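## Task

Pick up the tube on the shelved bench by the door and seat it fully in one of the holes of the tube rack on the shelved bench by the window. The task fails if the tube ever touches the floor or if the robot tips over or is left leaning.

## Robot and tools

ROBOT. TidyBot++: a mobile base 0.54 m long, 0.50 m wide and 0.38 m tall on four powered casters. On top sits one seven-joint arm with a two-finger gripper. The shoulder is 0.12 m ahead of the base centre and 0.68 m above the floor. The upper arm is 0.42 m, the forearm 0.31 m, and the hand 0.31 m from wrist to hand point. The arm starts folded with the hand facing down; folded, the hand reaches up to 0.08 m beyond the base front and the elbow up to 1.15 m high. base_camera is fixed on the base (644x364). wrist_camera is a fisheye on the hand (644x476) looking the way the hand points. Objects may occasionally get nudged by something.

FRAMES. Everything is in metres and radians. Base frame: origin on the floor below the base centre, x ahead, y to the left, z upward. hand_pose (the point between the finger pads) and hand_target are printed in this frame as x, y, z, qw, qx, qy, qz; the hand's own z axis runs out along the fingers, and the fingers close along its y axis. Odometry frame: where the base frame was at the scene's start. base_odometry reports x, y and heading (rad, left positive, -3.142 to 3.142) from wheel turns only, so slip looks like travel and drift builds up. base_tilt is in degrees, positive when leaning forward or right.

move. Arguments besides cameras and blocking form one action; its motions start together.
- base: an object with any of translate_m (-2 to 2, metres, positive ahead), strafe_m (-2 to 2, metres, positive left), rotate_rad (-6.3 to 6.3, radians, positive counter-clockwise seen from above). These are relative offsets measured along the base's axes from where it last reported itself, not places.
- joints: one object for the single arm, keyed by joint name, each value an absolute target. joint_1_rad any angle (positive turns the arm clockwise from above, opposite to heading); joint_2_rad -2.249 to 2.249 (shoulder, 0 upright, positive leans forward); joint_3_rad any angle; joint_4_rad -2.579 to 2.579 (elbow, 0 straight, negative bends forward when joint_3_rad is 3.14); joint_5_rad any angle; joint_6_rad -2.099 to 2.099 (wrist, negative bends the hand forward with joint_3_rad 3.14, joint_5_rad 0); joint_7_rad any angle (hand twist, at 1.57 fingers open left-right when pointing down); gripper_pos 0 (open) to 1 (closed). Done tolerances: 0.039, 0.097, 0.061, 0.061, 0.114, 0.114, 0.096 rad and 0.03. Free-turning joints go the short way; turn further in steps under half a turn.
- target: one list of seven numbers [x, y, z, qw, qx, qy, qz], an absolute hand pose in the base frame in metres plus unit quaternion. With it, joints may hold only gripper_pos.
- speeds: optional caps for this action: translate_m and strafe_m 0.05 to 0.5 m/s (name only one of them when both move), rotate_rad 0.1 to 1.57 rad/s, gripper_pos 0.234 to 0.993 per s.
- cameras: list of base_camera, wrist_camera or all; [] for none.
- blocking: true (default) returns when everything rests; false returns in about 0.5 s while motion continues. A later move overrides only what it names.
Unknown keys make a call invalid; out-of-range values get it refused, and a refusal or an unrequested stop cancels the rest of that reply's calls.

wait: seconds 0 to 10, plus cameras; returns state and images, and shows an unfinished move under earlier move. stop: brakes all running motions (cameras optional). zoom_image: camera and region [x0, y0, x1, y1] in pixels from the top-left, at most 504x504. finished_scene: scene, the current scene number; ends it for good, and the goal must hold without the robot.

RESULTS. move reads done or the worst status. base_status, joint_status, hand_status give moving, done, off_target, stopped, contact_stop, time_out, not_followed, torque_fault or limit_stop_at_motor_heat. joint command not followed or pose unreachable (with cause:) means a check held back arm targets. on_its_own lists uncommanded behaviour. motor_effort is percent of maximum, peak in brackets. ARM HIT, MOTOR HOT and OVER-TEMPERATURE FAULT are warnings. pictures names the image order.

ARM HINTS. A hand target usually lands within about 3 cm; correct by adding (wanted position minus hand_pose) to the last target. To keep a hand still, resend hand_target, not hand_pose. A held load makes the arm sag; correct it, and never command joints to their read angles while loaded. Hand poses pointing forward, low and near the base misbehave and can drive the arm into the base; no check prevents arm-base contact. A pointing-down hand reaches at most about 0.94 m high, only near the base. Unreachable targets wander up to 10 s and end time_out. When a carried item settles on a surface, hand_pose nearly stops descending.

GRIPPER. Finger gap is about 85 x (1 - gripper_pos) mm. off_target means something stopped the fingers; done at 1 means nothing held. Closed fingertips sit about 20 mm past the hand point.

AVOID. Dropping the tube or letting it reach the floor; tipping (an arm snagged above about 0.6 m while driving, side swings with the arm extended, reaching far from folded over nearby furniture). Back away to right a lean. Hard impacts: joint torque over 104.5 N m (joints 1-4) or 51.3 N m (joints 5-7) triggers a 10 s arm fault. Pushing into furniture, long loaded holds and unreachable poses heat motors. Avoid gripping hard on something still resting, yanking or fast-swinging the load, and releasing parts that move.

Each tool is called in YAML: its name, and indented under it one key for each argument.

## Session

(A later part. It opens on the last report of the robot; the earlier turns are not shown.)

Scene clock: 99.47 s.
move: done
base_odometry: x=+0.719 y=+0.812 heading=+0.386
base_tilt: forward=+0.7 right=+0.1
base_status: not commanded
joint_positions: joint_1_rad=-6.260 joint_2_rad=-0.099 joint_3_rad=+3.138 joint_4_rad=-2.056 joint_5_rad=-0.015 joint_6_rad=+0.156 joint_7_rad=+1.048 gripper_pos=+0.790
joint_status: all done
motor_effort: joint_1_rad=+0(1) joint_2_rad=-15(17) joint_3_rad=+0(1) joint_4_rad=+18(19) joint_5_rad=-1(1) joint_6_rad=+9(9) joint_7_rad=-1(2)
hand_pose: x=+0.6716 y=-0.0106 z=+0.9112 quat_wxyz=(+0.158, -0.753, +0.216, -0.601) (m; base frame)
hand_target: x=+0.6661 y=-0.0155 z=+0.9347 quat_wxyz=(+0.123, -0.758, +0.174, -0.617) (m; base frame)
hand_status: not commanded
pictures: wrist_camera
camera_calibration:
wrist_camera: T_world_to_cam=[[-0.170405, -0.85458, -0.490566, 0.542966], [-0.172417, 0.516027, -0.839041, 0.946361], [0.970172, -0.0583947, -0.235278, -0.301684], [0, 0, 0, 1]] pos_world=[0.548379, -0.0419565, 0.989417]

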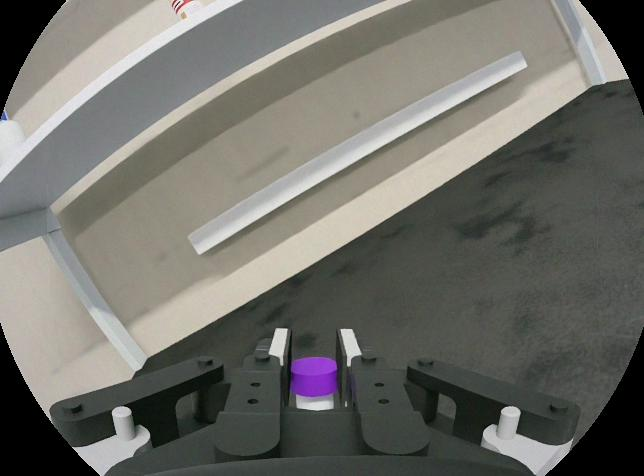

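move:
  joints: {"joint_1_rad": 0.053, "joint_2_rad": -0.158, "joint_4_rad": -1.892, "joint_6_rad": -0.048, "gripper_pos": 0.825}
  speeds: {"gripper_pos": 0.234}
  cameras: []

move:
  joints: {"joint_1_rad": 0.071, "joint_2_rad": -0.166, "joint_4_rad": -1.751, "joint_6_rad": -0.197}
  cameras: ["wrist_camera"]

zoom_image:
  camera: "wrist_camera"
  region: [235, 320, 395, 440]

Scene clock: 101.83 s.
move: off_target
base_odometry: x=+0.719 y=+0.812 heading=+0.386
base_tilt: forward=+0.8 right=+0.1
base_status: not commanded
joint_positions: joint_1_rad=-6.245 joint_2_rad=-0.126 joint_3_rad=+3.138 joint_4_rad=-1.926 joint_5_rad=-0.015 joint_6_rad=+0.001 joint_7_rad=+1.048 gripper_pos=+0.790
joint_status: gripper_pos off_target (ended at +0.790, target +0.825); the others done
motor_effort: joint_1_rad=+0(1) joint_2_rad=-15(16) joint_3_rad=+0(1) joint_4_rad=+19(20) joint_5_rad=-1(1) joint_6_rad=+9(9) joint_7_rad=-2(2)
hand_pose: x=+0.6753 y=-0.0180 z=+0.9574 quat_wxyz=(+0.155, -0.751, +0.221, -0.603) (m; base frame)
hand_target: x=+0.6667 y=-0.0274 z=+0.9810 quat_wxyz=(+0.115, -0.756, +0.182, -0.618) (m; base frame)
hand_status: not commanded
pictures: none
No camera images: "cameras" was empty.

Scene clock: 103.17 s.
move: done
base_odometry: x=+0.719 y=+0.812 heading=+0.386
base_tilt: forward=+0.8 right=+0.1
base_status: not commanded
joint_positions: joint_1_rad=-6.227 joint_2_rad=-0.133 joint_3_rad=+3.138 joint_4_rad=-1.786 joint_5_rad=-0.015 joint_6_rad=-0.148 joint_7_rad=+1.048 gripper_pos=+0.790
joint_status: all done
motor_effort: joint_1_rad=+0(1) joint_2_rad=-15(16) joint_3_rad=+0(1) joint_4_rad=+20(21) joint_5_rad=-1(1) joint_6_rad=+9(10) joint_7_rad=-1(2)
hand_pose: x=+0.6788 y=-0.0274 z=+1.0025 quat_wxyz=(+0.150, -0.750, +0.227, -0.603) (m; base frame)
hand_target: x=+0.6668 y=-0.0391 z=+1.0271 quat_wxyz=(+0.107, -0.754, +0.191, -0.620) (m; base frame)
hand_status: not commanded
pictures: wrist_camera
camera_calibration:
wrist_camera: T_world_to_cam=[[-0.193692, -0.849067, -0.491497, 0.591597], [-0.157183, 0.52137, -0.83873, 1.02241], [0.968389, -0.0852003, -0.234444, -0.288554], [0, 0, 0, 1]] pos_world=[0.554726, -0.0553338, 1.08065]

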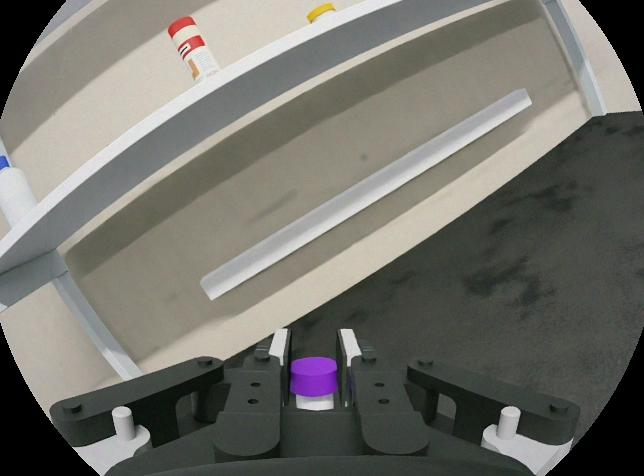

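Scaled by 3.150.

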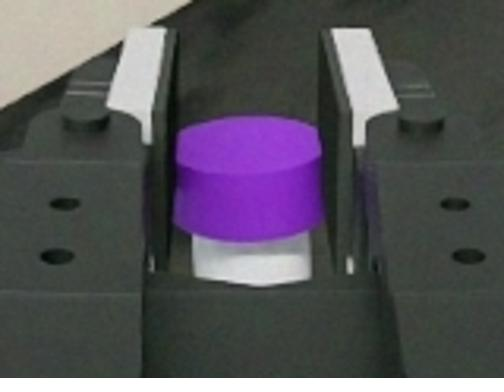

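move:
  base: {"translate_m": -0.6}
  joints: {"joint_1_rad": -0.01, "joint_2_rad": -0.41, "joint_4_rad": -1.47, "joint_6_rad": -0.49, "joint_7_rad": 1.62}
  cameras: ["wrist_camera"]

zoom_image:
  camera: "wrist_camera"
  region: [235, 320, 395, 440]

Scene clock: 109.97 s.
move: done
base_odometry: x=+0.163 y=+0.587 heading=+0.386
base_tilt: forward=+0.7 right=+0.1
base_status: done
joint_positions: joint_1_rad=-6.278 joint_2_rad=-0.403 joint_3_rad=+3.138 joint_4_rad=-1.498 joint_5_rad=-0.015 joint_6_rad=-0.443 joint_7_rad=+1.544 gripper_pos=+0.790
joint_status: all done
motor_effort: joint_1_rad=+0(1) joint_2_rad=-5(20) joint_3_rad=+0(1) joint_4_rad=+18(22) joint_5_rad=+0(1) joint_6_rad=+9(10) joint_7_rad=-1(2)
hand_pose: x=+0.5445 y=+0.0032 z=+1.2232 quat_wxyz=(+0.016, -0.695, +0.012, -0.719) (m; base frame)
hand_target: x=+0.5367 y=+0.0006 z=+1.2279 quat_wxyz=(-0.033, -0.699, -0.027, -0.714) (m; base frame)
hand_status: not commanded
pictures: wrist_camera
camera_calibration:
wrist_camera: T_world_to_cam=[[-0.0291806, -0.998717, -0.0413808, 0.0602805], [0.0449891, 0.0400443, -0.998185, 1.25693], [0.998561, -0.0309893, 0.0437629, -0.461072], [0, 0, 0, 1]] pos_world=[0.405619, -0.00441813, 1.27732]

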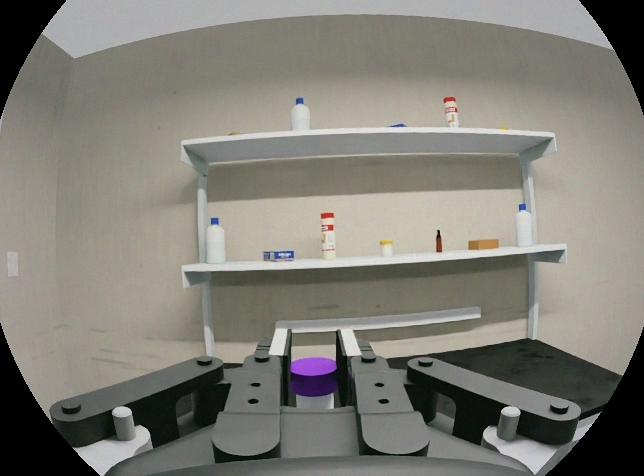

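Scaled by 3.150.

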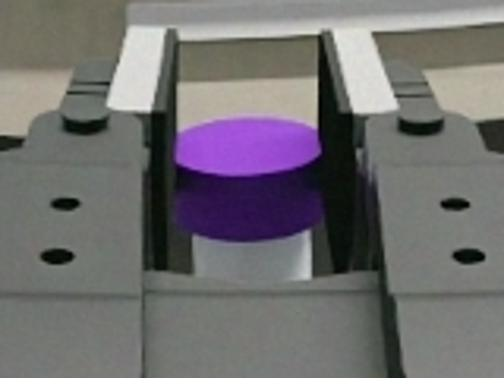

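move:
  base: {"translate_m": -0.9, "rotate_rad": -3.142}
  speeds: {"rotate_rad": 1.3}
  cameras: ["base_camera", "wrist_camera"]

Scene clock: 115.17 s.
move: done
base_odometry: x=-0.671 y=+0.248 heading=-2.756
base_tilt: forward=+0.7 right=+0.2
base_status: done
joint_positions: joint_1_rad=-6.283 joint_2_rad=-0.402 joint_3_rad=+3.143 joint_4_rad=-1.498 joint_5_rad=-0.015 joint_6_rad=-0.444 joint_7_rad=+1.545 gripper_pos=+0.790
joint_status: not commanded
motor_effort: joint_1_rad=+0(1) joint_2_rad=-5(8) joint_3_rad=+1(2) joint_4_rad=+18(19) joint_5_rad=-1(2) joint_6_rad=+9(9) joint_7_rad=-1(2)
hand_pose: x=+0.5450 y=+0.0025 z=+1.2225 quat_wxyz=(+0.016, -0.696, +0.012, -0.718) (m; base frame)
hand_target: x=+0.5367 y=+0.0006 z=+1.2279 quat_wxyz=(-0.033, -0.699, -0.027, -0.714) (m; base frame)
hand_status: not commanded
pictures: base_camera, wrist_camera
camera_calibration:
wrist_camera: T_world_to_cam=[[-0.0286758, -0.998698, -0.0421999, 0.0602947], [0.0428755, 0.0409495, -0.998241, 1.25744], [0.998669, -0.0304347, 0.0416454, -0.459036], [0, 0, 0, 1]] pos_world=[0.406241, -0.00524596, 1.27689]

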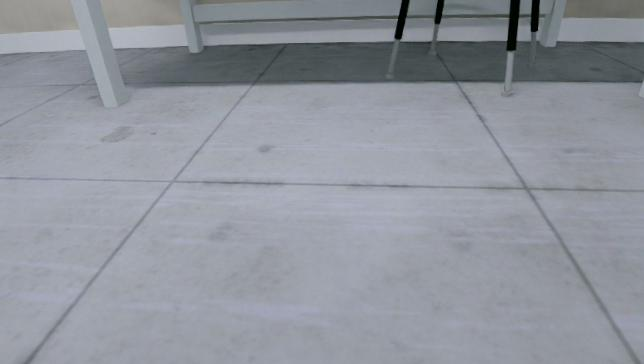

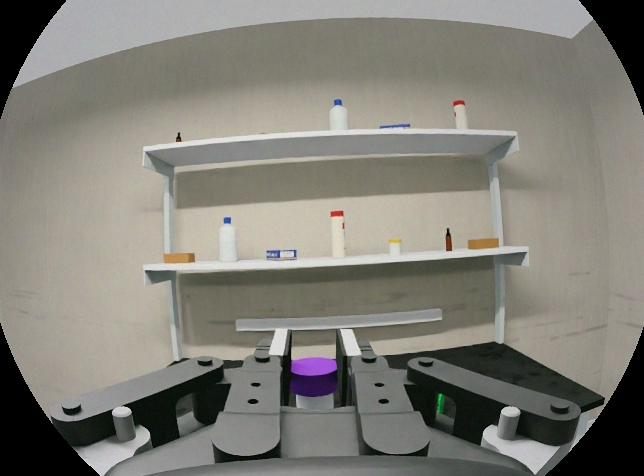

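move:
  base: {"translate_m": 0.33, "strafe_m": -0.30}
  joints: {"joint_6_rad": -1.05}
  cameras: ["base_camera", "wrist_camera"]

Scene clock: 119.53 s.
move: done
base_odometry: x=-1.089 y=+0.402 heading=-2.756
base_tilt: forward=+0.7 right=+0.0
base_status: done
joint_positions: joint_1_rad=-6.283 joint_2_rad=-0.407 joint_3_rad=+3.142 joint_4_rad=-1.492 joint_5_rad=-0.013 joint_6_rad=-1.005 joint_7_rad=+1.545 gripper_pos=+0.790
joint_status: all done
motor_effort: joint_1_rad=+0(1) joint_2_rad=-4(8) joint_3_rad=+0(3) joint_4_rad=+17(19) joint_5_rad=-1(2) joint_6_rad=+8(10) joint_7_rad=-1(2)
hand_pose: x=+0.5009 y=+0.0048 z=+1.0602 quat_wxyz=(+0.013, -0.865, +0.012, -0.501) (m; base frame)
hand_target: x=+0.4926 y=-0.0049 z=+1.0617 quat_wxyz=(-0.030, -0.869, -0.027, -0.493) (m; base frame)
hand_status: not commanded
pictures: base_camera, wrist_camera
camera_calibration:
wrist_camera: T_world_to_cam=[[-0.0378848, -0.999119, -0.018041, 0.0334554], [-0.486493, 0.0342109, -0.873014, 1.22962], [0.872863, -0.0242972, -0.487361, 0.215717], [0, 0, 0, 1]] pos_world=[0.411178, -0.00339914, 1.17921]

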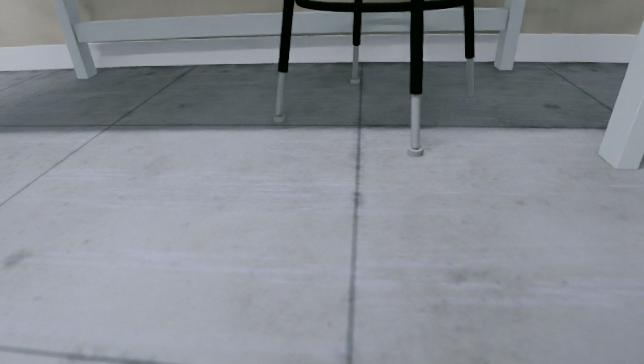

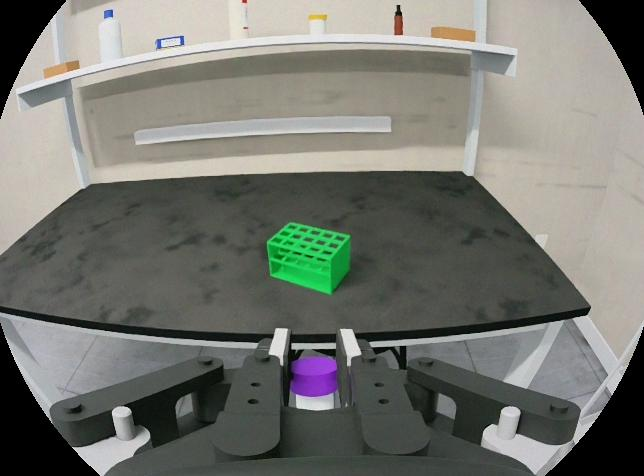

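zoom_image:
  camera: "wrist_camera"
  region: [255, 210, 365, 300]

Scaled by 4.582.

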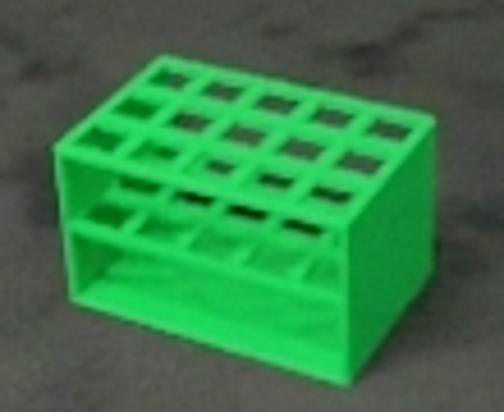

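zoom_image:
  camera: "wrist_camera"
  region: [262, 216, 312, 266]

zoom_image:
  camera: "wrist_camera"
  region: [305, 220, 355, 270]

zoom_image:
  camera: "wrist_camera"
  region: [305, 255, 355, 305]

zoom_image:
  camera: "wrist_camera"
  region: [255, 250, 305, 300]

Scaled by 10.080.

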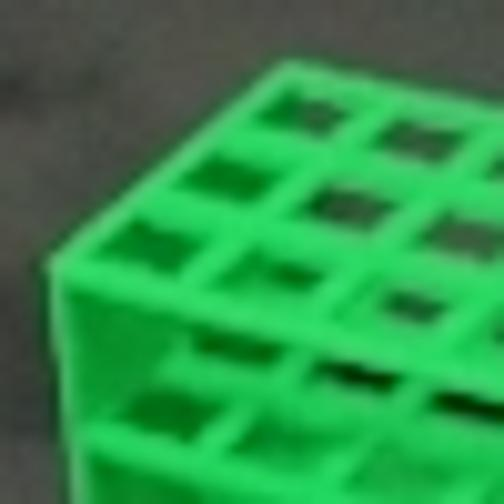

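Scaled by 10.080.

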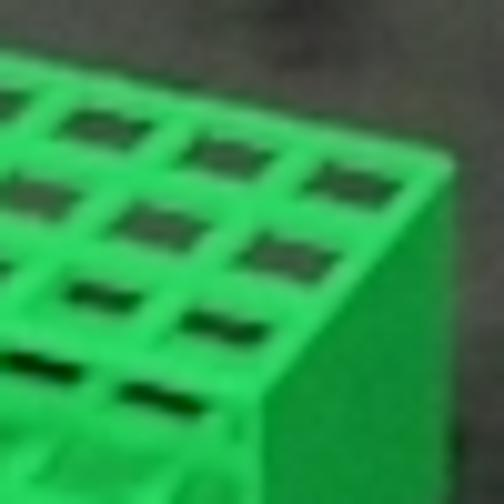

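Scaled by 10.080.

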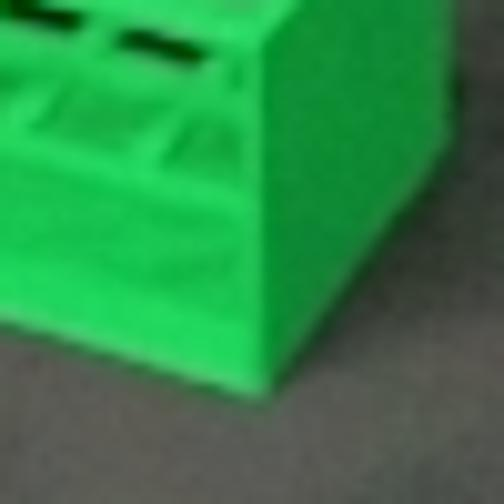

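Scaled by 10.080.

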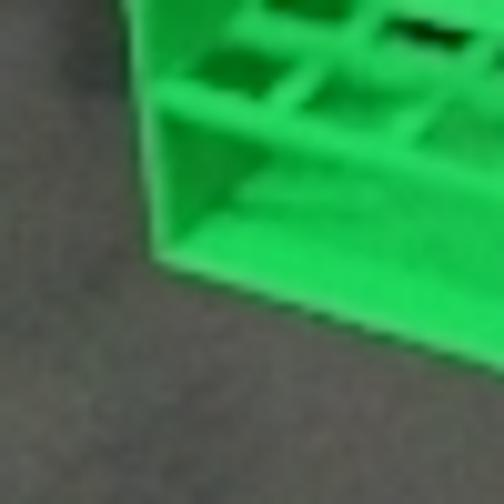

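move:
  base: {"translate_m": 0.32, "strafe_m": 0.01}
  joints: {"joint_6_rad": -1.26}
  cameras: ["base_camera", "wrist_camera"]

Scene clock: 131.20 s.
move: done
base_odometry: x=-1.382 y=+0.272 heading=-2.756
base_tilt: forward=+0.7 right=+0.1
base_status: done
joint_positions: joint_1_rad=-6.283 joint_2_rad=-0.402 joint_3_rad=+3.142 joint_4_rad=-1.490 joint_5_rad=-0.013 joint_6_rad=-1.233 joint_7_rad=+1.545 gripper_pos=+0.790
joint_status: all done
motor_effort: joint_1_rad=+0(0) joint_2_rad=-3(8) joint_3_rad=+1(1) joint_4_rad=+17(18) joint_5_rad=-1(1) joint_6_rad=+6(10) joint_7_rad=-1(2)
hand_pose: x=+0.4606 y=+0.0052 z=+1.0024 quat_wxyz=(+0.012, -0.917, +0.012, -0.398) (m; base frame)
hand_target: x=+0.4534 y=-0.0065 z=+1.0095 quat_wxyz=(-0.028, -0.916, -0.026, -0.399) (m; base frame)
hand_status: not commanded
pictures: base_camera, wrist_camera
camera_calibration:
wrist_camera: T_world_to_cam=[[-0.0381868, -0.99924, -0.00777673, 0.0211466], [-0.673508, 0.0314862, -0.738509, 1.11095], [0.738193, -0.0229636, -0.674199, 0.472002], [0, 0, 0, 1]] pos_world=[0.400612, -0.00301017, 1.13883]

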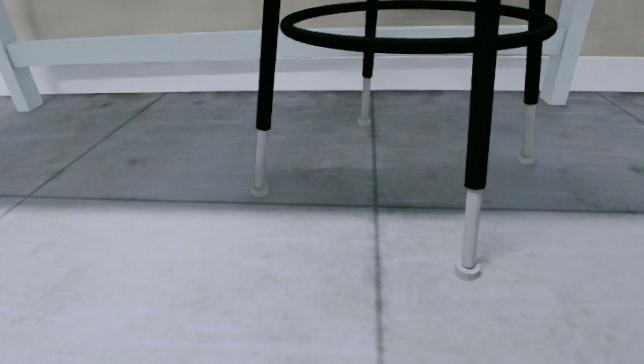

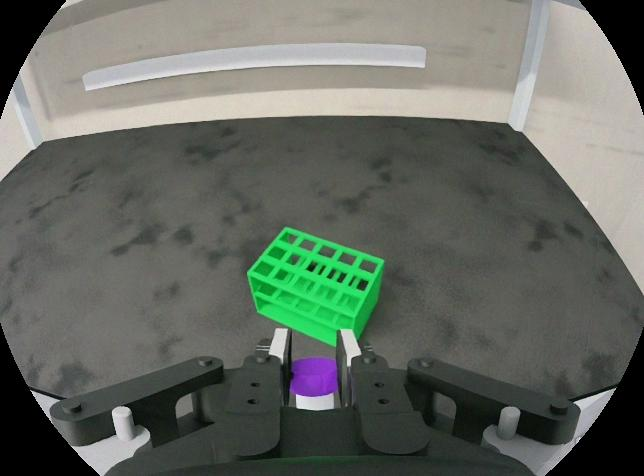

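zoom_image:
  camera: "wrist_camera"
  region: [240, 220, 320, 300]

zoom_image:
  camera: "wrist_camera"
  region: [310, 230, 390, 310]

zoom_image:
  camera: "wrist_camera"
  region: [240, 270, 320, 350]

zoom_image:
  camera: "wrist_camera"
  region: [310, 270, 390, 350]

Scaled by 6.300.

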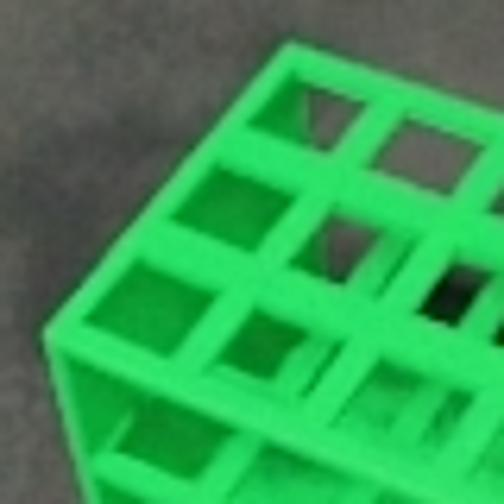

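Scaled by 6.300.

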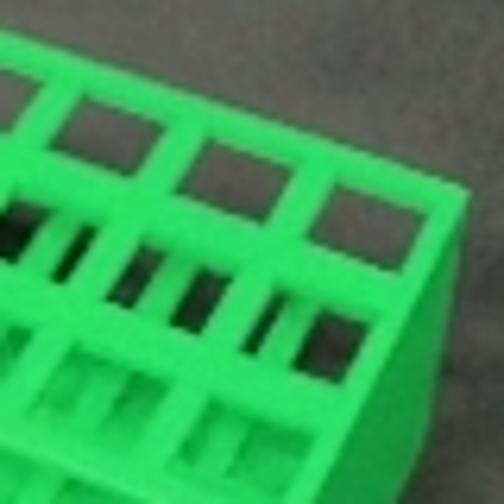

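Scaled by 6.300.

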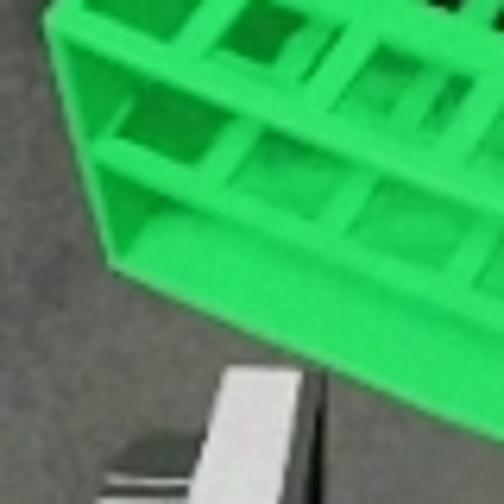

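Scaled by 6.300.

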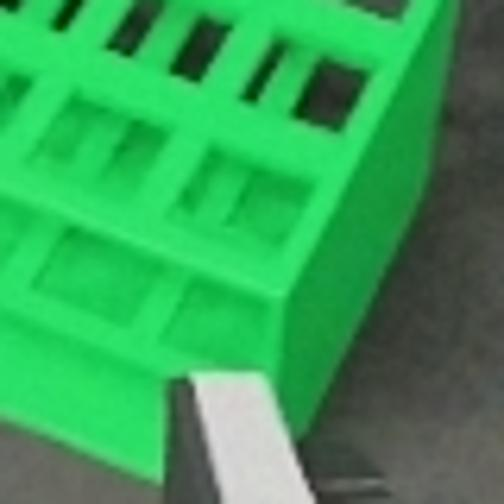

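zoom_image:
  camera: "wrist_camera"
  region: [295, 245, 335, 285]

zoom_image:
  camera: "wrist_camera"
  region: [335, 250, 375, 290]

zoom_image:
  camera: "wrist_camera"
  region: [255, 235, 295, 275]

Scaled by 12.600.

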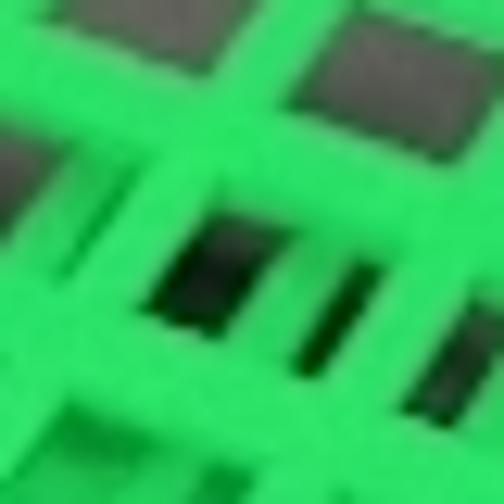

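Scaled by 12.600.

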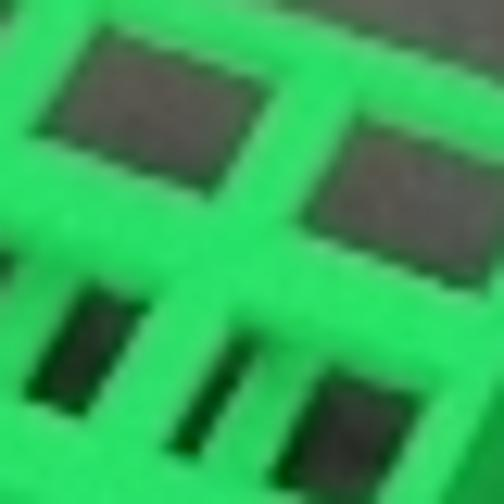

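Scaled by 12.600.

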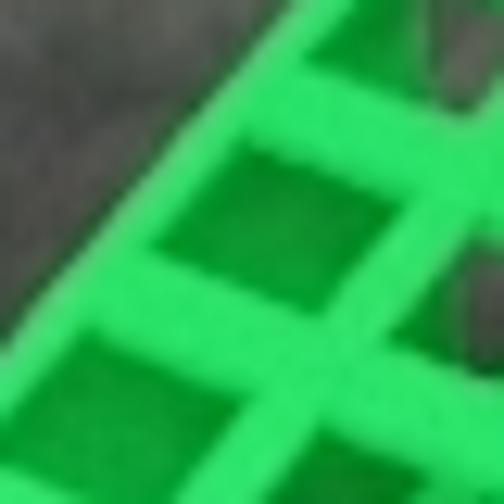

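zoom_image:
  camera: "wrist_camera"
  region: [480, 90, 644, 290]

zoom_image:
  camera: "wrist_camera"
  region: [0, 50, 160, 250]

Scaled by 2.520.

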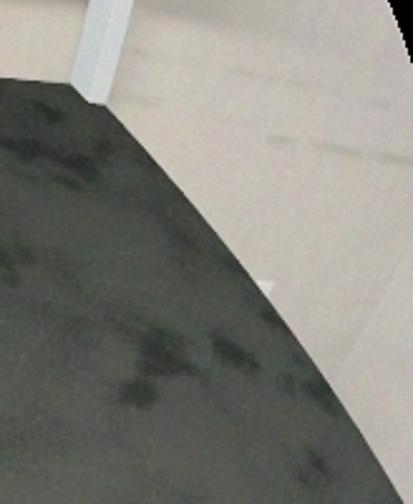

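Scaled by 2.520.

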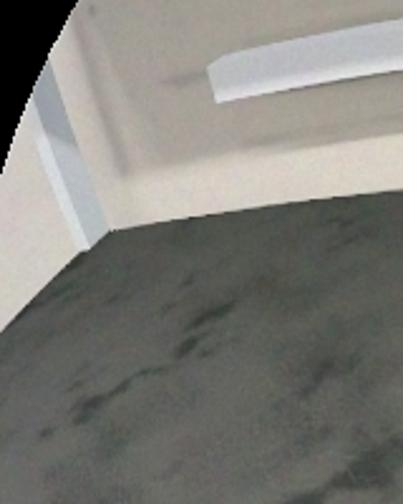

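zoom_image:
  camera: "wrist_camera"
  region: [490, 0, 590, 140]

zoom_image:
  camera: "wrist_camera"
  region: [0, 60, 90, 186]

Scaled by 3.600.

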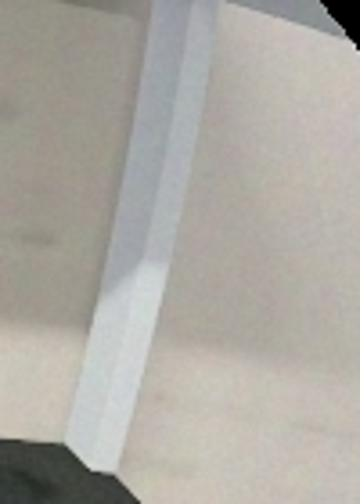

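Scaled by 4.000.

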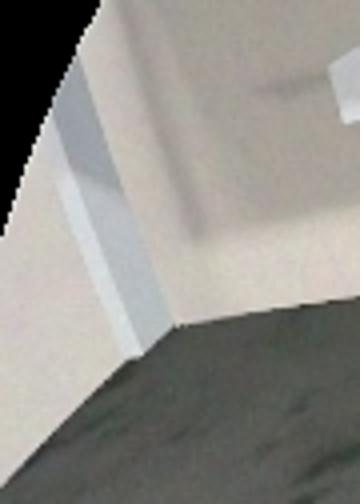

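move:
  joints: {"joint_6_rad": 0.361, "joint_7_rad": 1.66, "joint_5_rad": 0.055}
  cameras: []

move:
  joints: {"joint_2_rad": -0.134, "joint_4_rad": -2.071}
  cameras: ["wrist_camera"]

zoom_image:
  camera: "wrist_camera"
  region: [235, 320, 395, 440]

Scene clock: 156.47 s.
move: done
base_odometry: x=-1.382 y=+0.272 heading=-2.756
base_tilt: forward=+0.7 right=+0.0
base_status: not commanded
joint_positions: joint_1_rad=-6.283 joint_2_rad=-0.405 joint_3_rad=+3.142 joint_4_rad=-1.489 joint_5_rad=-0.007 joint_6_rad=+0.324 joint_7_rad=+1.584 gripper_pos=+0.790
joint_status: all done
motor_effort: joint_1_rad=+0(0) joint_2_rad=-3(5) joint_3_rad=+1(1) joint_4_rad=+16(19) joint_5_rad=+0(2) joint_6_rad=+6(10) joint_7_rad=-1(2)
hand_pose: x=+0.4453 y=+0.0006 z=+1.4414 quat_wxyz=(-0.003, -0.371, +0.000, -0.929) (m; base frame)
hand_target: x=+0.4258 y=+0.0114 z=+1.4595 quat_wxyz=(-0.057, -0.341, -0.035, -0.938) (m; base frame)
hand_status: not commanded
pictures: none
No camera images: "cameras" was empty.

Scene clock: 158.30 s.
move: done
base_odometry: x=-1.382 y=+0.272 heading=-2.756
base_tilt: forward=+0.8 right=+0.1
base_status: not commanded
joint_positions: joint_1_rad=-6.283 joint_2_rad=-0.153 joint_3_rad=+3.142 joint_4_rad=-2.043 joint_5_rad=-0.007 joint_6_rad=+0.332 joint_7_rad=+1.584 gripper_pos=+0.790
joint_status: all done
motor_effort: joint_1_rad=+0(0) joint_2_rad=-14(17) joint_3_rad=+0(1) joint_4_rad=+19(22) joint_5_rad=-1(1) joint_6_rad=+9(10) joint_7_rad=-2(2)
hand_pose: x=+0.6647 y=+0.0006 z=+1.0029 quat_wxyz=(-0.003, -0.703, -0.002, -0.711) (m; base frame)
hand_target: x=+0.6674 y=+0.0138 z=+0.9844 quat_wxyz=(-0.039, -0.707, -0.061, -0.704) (m; base frame)
hand_status: not commanded
pictures: wrist_camera
camera_calibration:
wrist_camera: T_world_to_cam=[[-0.0373473, -0.99929, 0.00488199, 0.0111545], [0.0244001, -0.00579585, -0.999685, 1.04695], [0.999004, -0.0372164, 0.0245992, -0.552606], [0, 0, 0, 1]] pos_world=[0.526927, -0.00335145, 1.06016]

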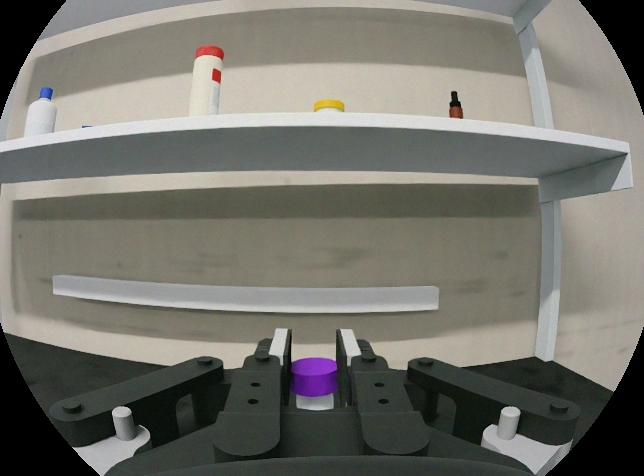

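Scaled by 3.150.

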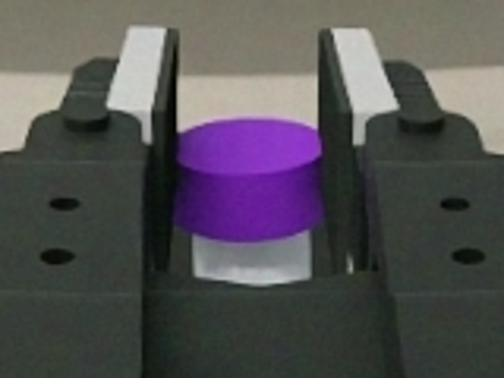

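move:

Scene clock: 159.93 s.
base_odometry: x=-1.382 y=+0.272 heading=-2.756
base_tilt: forward=+0.8 right=+0.0
base_status: not commanded
joint_positions: joint_1_rad=-6.283 joint_2_rad=-0.153 joint_3_rad=+3.142 joint_4_rad=-2.043 joint_5_rad=-0.007 joint_6_rad=+0.332 joint_7_rad=+1.584 gripper_pos=+0.790
joint_status: all done
motor_effort: joint_1_rad=+0(0) joint_2_rad=-14(17) joint_3_rad=+0(1) joint_4_rad=+19(22) joint_5_rad=-1(1) joint_6_rad=+9(10) joint_7_rad=-2(2)
hand_pose: x=+0.6647 y=+0.0006 z=+1.0029 quat_wxyz=(-0.003, -0.703, -0.002, -0.711) (m; base frame)
hand_target: x=+0.6674 y=+0.0138 z=+0.9844 quat_wxyz=(-0.039, -0.707, -0.061, -0.704) (m; base frame)
hand_status: not commanded
pictures: base_camera, wrist_camera
camera_calibration:
wrist_camera: T_world_to_cam=[[-0.0373106, -0.999291, 0.00511921, 0.0109046], [0.0244, -0.00603225, -0.999684, 1.04695], [0.999006, -0.0371739, 0.0246078, -0.552615], [0, 0, 0, 1]] pos_world=[0.526927, -0.00333057, 1.06016]

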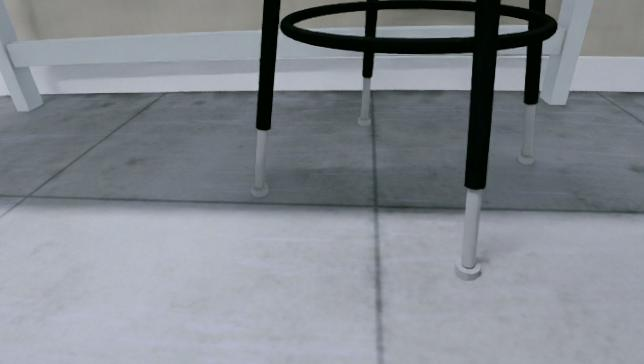

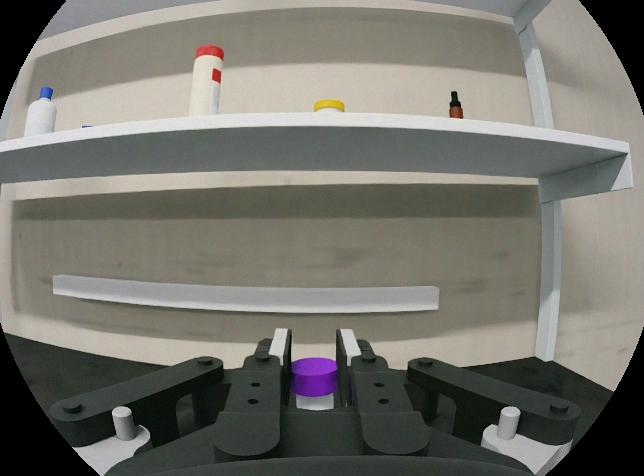

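zoom_image:
  camera: "wrist_camera"
  region: [480, 0, 644, 200]

zoom_image:
  camera: "wrist_camera"
  region: [500, 180, 620, 380]

zoom_image:
  camera: "wrist_camera"
  region: [250, 310, 390, 430]

Scaled by 2.520.

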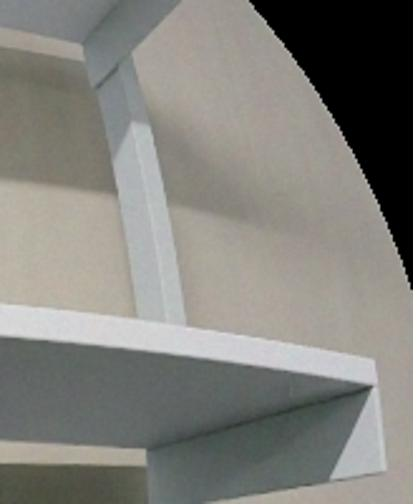

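Scaled by 2.520.

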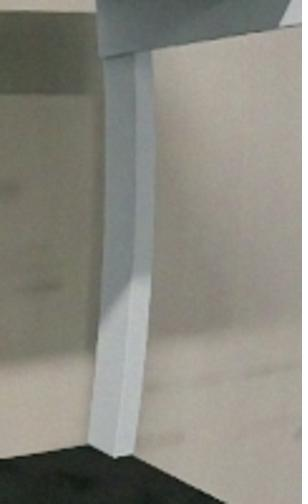

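Scaled by 3.600.

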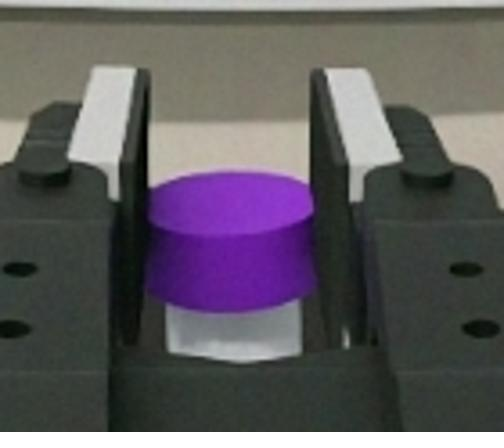

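zoom_image:
  camera: "wrist_camera"
  region: [0, 60, 160, 220]

zoom_image:
  camera: "wrist_camera"
  region: [0, 180, 120, 380]

zoom_image:
  camera: "wrist_camera"
  region: [160, 30, 300, 150]

Scaled by 3.150.

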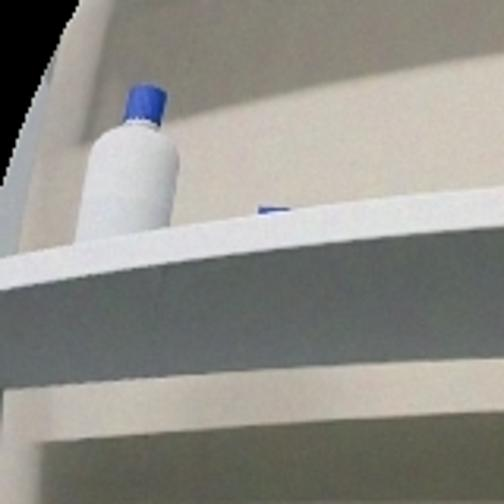

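Scaled by 2.520.

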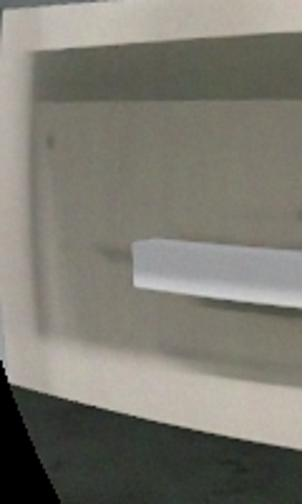

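Scaled by 3.600.

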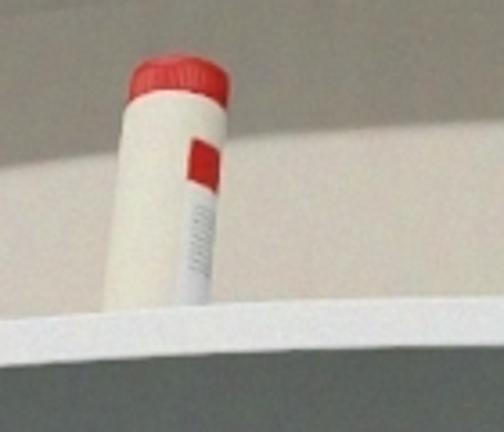

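move:
  base: {"strafe_m": 0.002}
  joints: {"joint_2_rad": -0.100, "joint_4_rad": -2.175, "joint_6_rad": 0.497}

Scene clock: 165.53 s.
move: done
base_odometry: x=-1.381 y=+0.270 heading=-2.756
base_tilt: forward=+0.7 right=+0.0
base_status: done
joint_positions: joint_1_rad=-6.285 joint_2_rad=-0.122 joint_3_rad=+3.141 joint_4_rad=-2.150 joint_5_rad=-0.005 joint_6_rad=+0.454 joint_7_rad=+1.585 gripper_pos=+0.790
joint_status: all done
motor_effort: joint_1_rad=+0(3) joint_2_rad=-14(15) joint_3_rad=+0(4) joint_4_rad=+18(20) joint_5_rad=-1(1) joint_6_rad=+9(10) joint_7_rad=-2(2)
hand_pose: x=+0.6612 y=+0.0019 z=+0.9601 quat_wxyz=(-0.003, -0.708, -0.003, -0.706) (m; base frame)
hand_target: x=+0.6632 y=+0.0159 z=+0.9461 quat_wxyz=(-0.035, -0.707, -0.062, -0.703) (m; base frame)
hand_status: not commanded
pictures: base_camera, wrist_camera
camera_calibration:
wrist_camera: T_world_to_cam=[[-0.0348771, -0.999361, 0.00788095, 0.00804078], [0.00958832, -0.00821999, -0.99992, 1.01428], [0.999346, -0.0347988, 0.00986888, -0.534032], [0, 0, 0, 1]] pos_world=[0.524238, -0.00221067, 1.01941]

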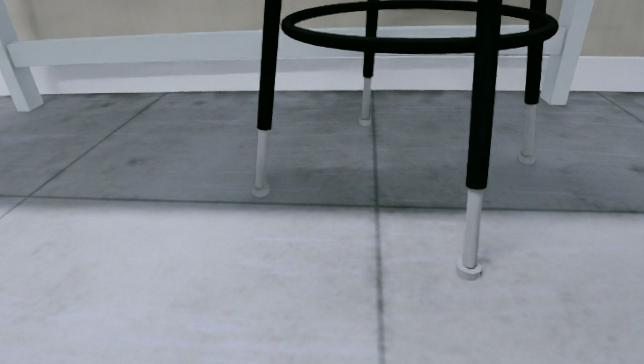

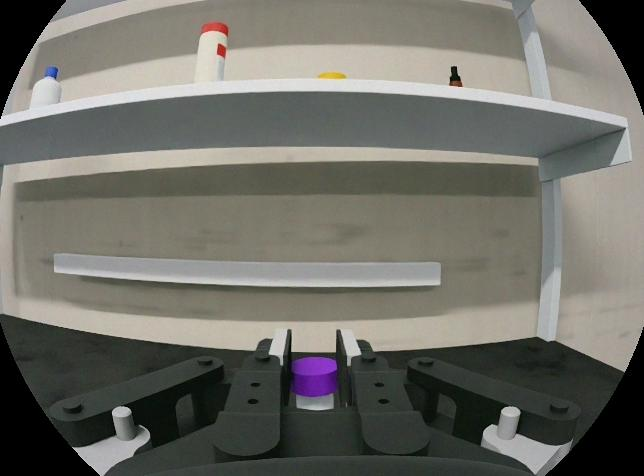

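move:
  joints: {"joint_2_rad": -0.082, "joint_4_rad": -2.207, "joint_6_rad": 0.5535}
  cameras: ["wrist_camera"]

Scene clock: 168.40 s.
move: done
base_odometry: x=-1.381 y=+0.270 heading=-2.756
base_tilt: forward=+0.7 right=+0.0
base_status: not commanded
joint_positions: joint_1_rad=-6.285 joint_2_rad=-0.110 joint_3_rad=+3.141 joint_4_rad=-2.177 joint_5_rad=-0.005 joint_6_rad=+0.524 joint_7_rad=+1.585 gripper_pos=+0.790
joint_status: all done
motor_effort: joint_1_rad=+0(1) joint_2_rad=-13(14) joint_3_rad=+0(1) joint_4_rad=+17(18) joint_5_rad=+0(1) joint_6_rad=+8(9) joint_7_rad=-1(2)
hand_pose: x=+0.6603 y=+0.0018 z=+0.9592 quat_wxyz=(-0.003, -0.697, -0.003, -0.717) (m; base frame)
hand_target: x=+0.6628 y=+0.0167 z=+0.9352 quat_wxyz=(-0.034, -0.705, -0.062, -0.706) (m; base frame)
hand_status: not commanded
pictures: wrist_camera
camera_calibration:
wrist_camera: T_world_to_cam=[[-0.0354277, -0.999348, 0.00702522, 0.0090971], [0.0398945, -0.00843825, -0.999168, 0.992643], [0.998576, -0.0351179, 0.0401674, -0.561704], [0, 0, 0, 1]] pos_world=[0.521625, -0.00225854, 1.01432]

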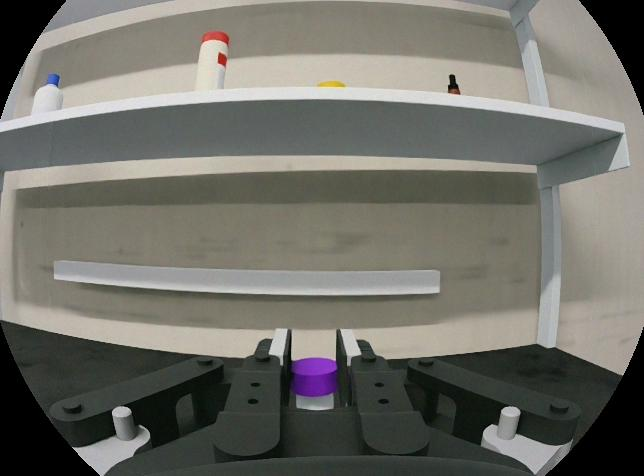

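move:
  joints: {"joint_2_rad": -0.062, "joint_4_rad": -2.235, "joint_6_rad": 0.586}
  cameras: ["wrist_camera"]

Scene clock: 169.63 s.
move: done
base_odometry: x=-1.381 y=+0.270 heading=-2.756
base_tilt: forward=+0.7 right=+0.1
base_status: not commanded
joint_positions: joint_1_rad=-6.285 joint_2_rad=-0.101 joint_3_rad=+3.141 joint_4_rad=-2.194 joint_5_rad=-0.005 joint_6_rad=+0.570 joint_7_rad=+1.585 gripper_pos=+0.790
joint_status: all done
motor_effort: joint_1_rad=+1(1) joint_2_rad=-12(14) joint_3_rad=+0(1) joint_4_rad=+15(17) joint_5_rad=-1(1) joint_6_rad=+7(9) joint_7_rad=-1(2)
hand_pose: x=+0.6599 y=+0.0018 z=+0.9584 quat_wxyz=(-0.004, -0.690, -0.003, -0.724) (m; base frame)
hand_target: x=+0.6629 y=+0.0172 z=+0.9184 quat_wxyz=(-0.032, -0.710, -0.063, -0.700) (m; base frame)
hand_status: not commanded
pictures: wrist_camera
camera_calibration:
wrist_camera: T_world_to_cam=[[-0.0357698, -0.99934, 0.00639425, 0.00985251], [0.0594479, -0.00851477, -0.998195, 0.978051], [0.99759, -0.0353252, 0.0597132, -0.579378], [0, 0, 0, 1]] pos_world=[0.520191, -0.00229274, 1.01082]

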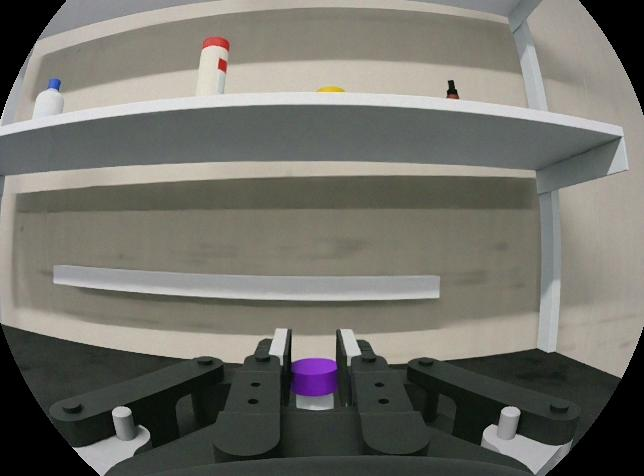

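move:
  base: {"strafe_m": 0.002}
  cameras: ["wrist_camera"]

Scene clock: 174.90 s.
move: done
base_odometry: x=-1.381 y=+0.268 heading=-2.756
base_tilt: forward=+0.7 right=+0.0
base_status: done
joint_positions: joint_1_rad=-6.285 joint_2_rad=-0.084 joint_3_rad=+3.141 joint_4_rad=-2.208 joint_5_rad=-0.004 joint_6_rad=+0.570 joint_7_rad=+1.586 gripper_pos=+0.790
joint_status: not commanded
motor_effort: joint_1_rad=+0(2) joint_2_rad=-15(15) joint_3_rad=+0(3) joint_4_rad=+17(18) joint_5_rad=-1(2) joint_6_rad=+9(9) joint_7_rad=-2(2)
hand_pose: x=+0.6623 y=+0.0022 z=+0.9411 quat_wxyz=(-0.004, -0.701, -0.004, -0.713) (m; base frame)
hand_target: x=+0.6629 y=+0.0172 z=+0.9184 quat_wxyz=(-0.032, -0.710, -0.063, -0.700) (m; base frame)
hand_status: not commanded
pictures: wrist_camera
camera_calibration:
wrist_camera: T_world_to_cam=[[-0.0345039, -0.999357, 0.00974537, 0.00645022], [0.0286425, -0.010736, -0.999532, 0.982292], [0.998994, -0.0342087, 0.0289945, -0.552751], [0, 0, 0, 1]] pos_world=[0.524283, -0.00191694, 0.997796]

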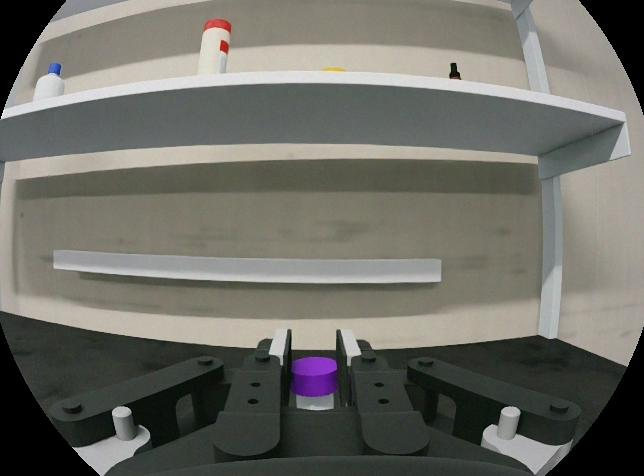

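move:
  joints: {"joint_2_rad": -0.042, "joint_4_rad": -2.269, "joint_6_rad": 0.648}
  cameras: ["wrist_camera"]

Scene clock: 176.37 s.
move: done
base_odometry: x=-1.381 y=+0.268 heading=-2.756
base_tilt: forward=+0.7 right=+0.1
base_status: not commanded
joint_positions: joint_1_rad=-6.285 joint_2_rad=-0.066 joint_3_rad=+3.141 joint_4_rad=-2.242 joint_5_rad=-0.004 joint_6_rad=+0.623 joint_7_rad=+1.586 gripper_pos=+0.790
joint_status: all done
motor_effort: joint_1_rad=+0(0) joint_2_rad=-14(16) joint_3_rad=+0(1) joint_4_rad=+17(18) joint_5_rad=-1(1) joint_6_rad=+9(9) joint_7_rad=-1(2)
hand_pose: x=+0.6611 y=+0.0021 z=+0.9279 quat_wxyz=(-0.004, -0.701, -0.004, -0.713) (m; base frame)
hand_target: x=+0.6613 y=+0.0180 z=+0.9076 quat_wxyz=(-0.031, -0.707, -0.063, -0.703) (m; base frame)
hand_status: not commanded
pictures: wrist_camera
camera_calibration:
wrist_camera: T_world_to_cam=[[-0.0346672, -0.99935, 0.00984023, 0.0065004], [0.0287023, -0.0108377, -0.999529, 0.969047], [0.998987, -0.0343685, 0.0290593, -0.55119], [0, 0, 0, 1]] pos_world=[0.523042, -0.00194516, 0.984544]

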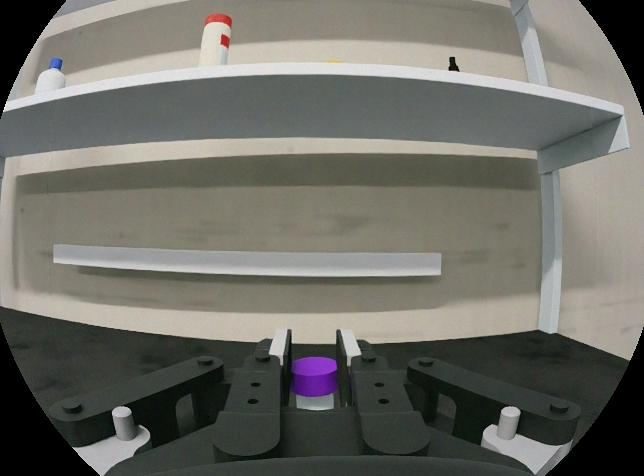

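move:
  joints: {"joint_2_rad": -0.022, "joint_4_rad": -2.293, "joint_6_rad": 0.683}
  cameras: ["wrist_camera"]

Scene clock: 177.37 s.
move: done
base_odometry: x=-1.381 y=+0.268 heading=-2.756
base_tilt: forward=+0.7 right=+0.1
base_status: not commanded
joint_positions: joint_1_rad=-6.285 joint_2_rad=-0.045 joint_3_rad=+3.141 joint_4_rad=-2.267 joint_5_rad=-0.004 joint_6_rad=+0.654 joint_7_rad=+1.586 gripper_pos=+0.790
joint_status: all done
motor_effort: joint_1_rad=+0(0) joint_2_rad=-15(16) joint_3_rad=+0(1) joint_4_rad=+16(17) joint_5_rad=-1(1) joint_6_rad=+9(10) joint_7_rad=-2(2)
hand_pose: x=+0.6614 y=+0.0021 z=+0.9128 quat_wxyz=(-0.004, -0.706, -0.004, -0.708) (m; base frame)
hand_target: x=+0.6610 y=+0.0185 z=+0.8943 quat_wxyz=(-0.030, -0.711, -0.063, -0.700) (m; base frame)
hand_status: not commanded
pictures: wrist_camera
camera_calibration:
wrist_camera: T_world_to_cam=[[-0.0346271, -0.999346, 0.0103919, 0.00609868], [0.0154513, -0.0109322, -0.999821, 0.963063], [0.999281, -0.0344603, 0.0158197, -0.539196], [0, 0, 0, 1]] pos_world=[0.524139, -0.0019578, 0.971357]

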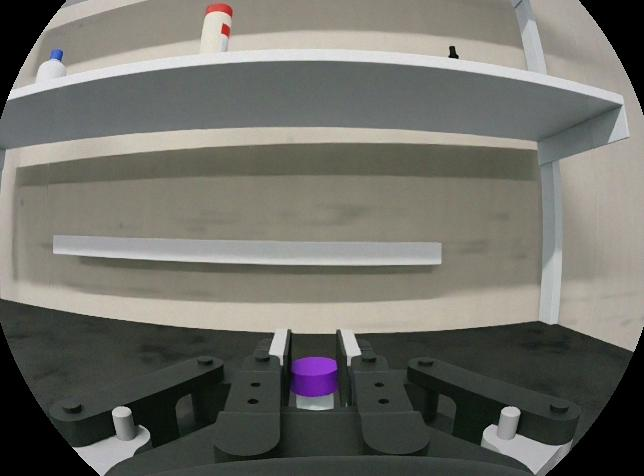

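move:
  joints: {"joint_2_rad": 0.007, "joint_4_rad": -2.326, "joint_6_rad": 0.752}
  cameras: ["wrist_camera"]

Scene clock: 178.30 s.
move: done
base_odometry: x=-1.381 y=+0.268 heading=-2.756
base_tilt: forward=+0.7 right=+0.1
base_status: not commanded
joint_positions: joint_1_rad=-6.285 joint_2_rad=-0.016 joint_3_rad=+3.141 joint_4_rad=-2.301 joint_5_rad=-0.004 joint_6_rad=+0.722 joint_7_rad=+1.586 gripper_pos=+0.790
joint_status: all done
motor_effort: joint_1_rad=+0(0) joint_2_rad=-15(17) joint_3_rad=+0(1) joint_4_rad=+16(17) joint_5_rad=-1(1) joint_6_rad=+9(10) joint_7_rad=-2(2)
hand_pose: x=+0.6612 y=+0.0020 z=+0.8991 quat_wxyz=(-0.004, -0.704, -0.004, -0.710) (m; base frame)
hand_target: x=+0.6602 y=+0.0193 z=+0.8821 quat_wxyz=(-0.028, -0.708, -0.063, -0.703) (m; base frame)
hand_status: not commanded
pictures: wrist_camera
camera_calibration:
wrist_camera: T_world_to_cam=[[-0.0348682, -0.999338, 0.0103705, 0.00634701], [0.0198633, -0.0110677, -0.999741, 0.946292], [0.999195, -0.0346532, 0.0202361, -0.54264], [0, 0, 0, 1]] pos_world=[0.523627, -0.0019881, 0.956963]

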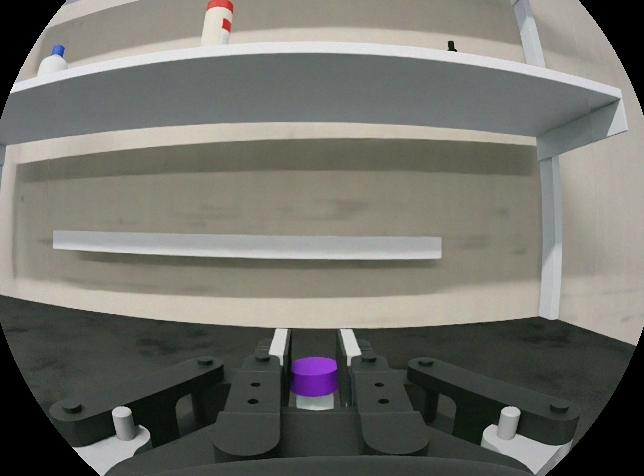

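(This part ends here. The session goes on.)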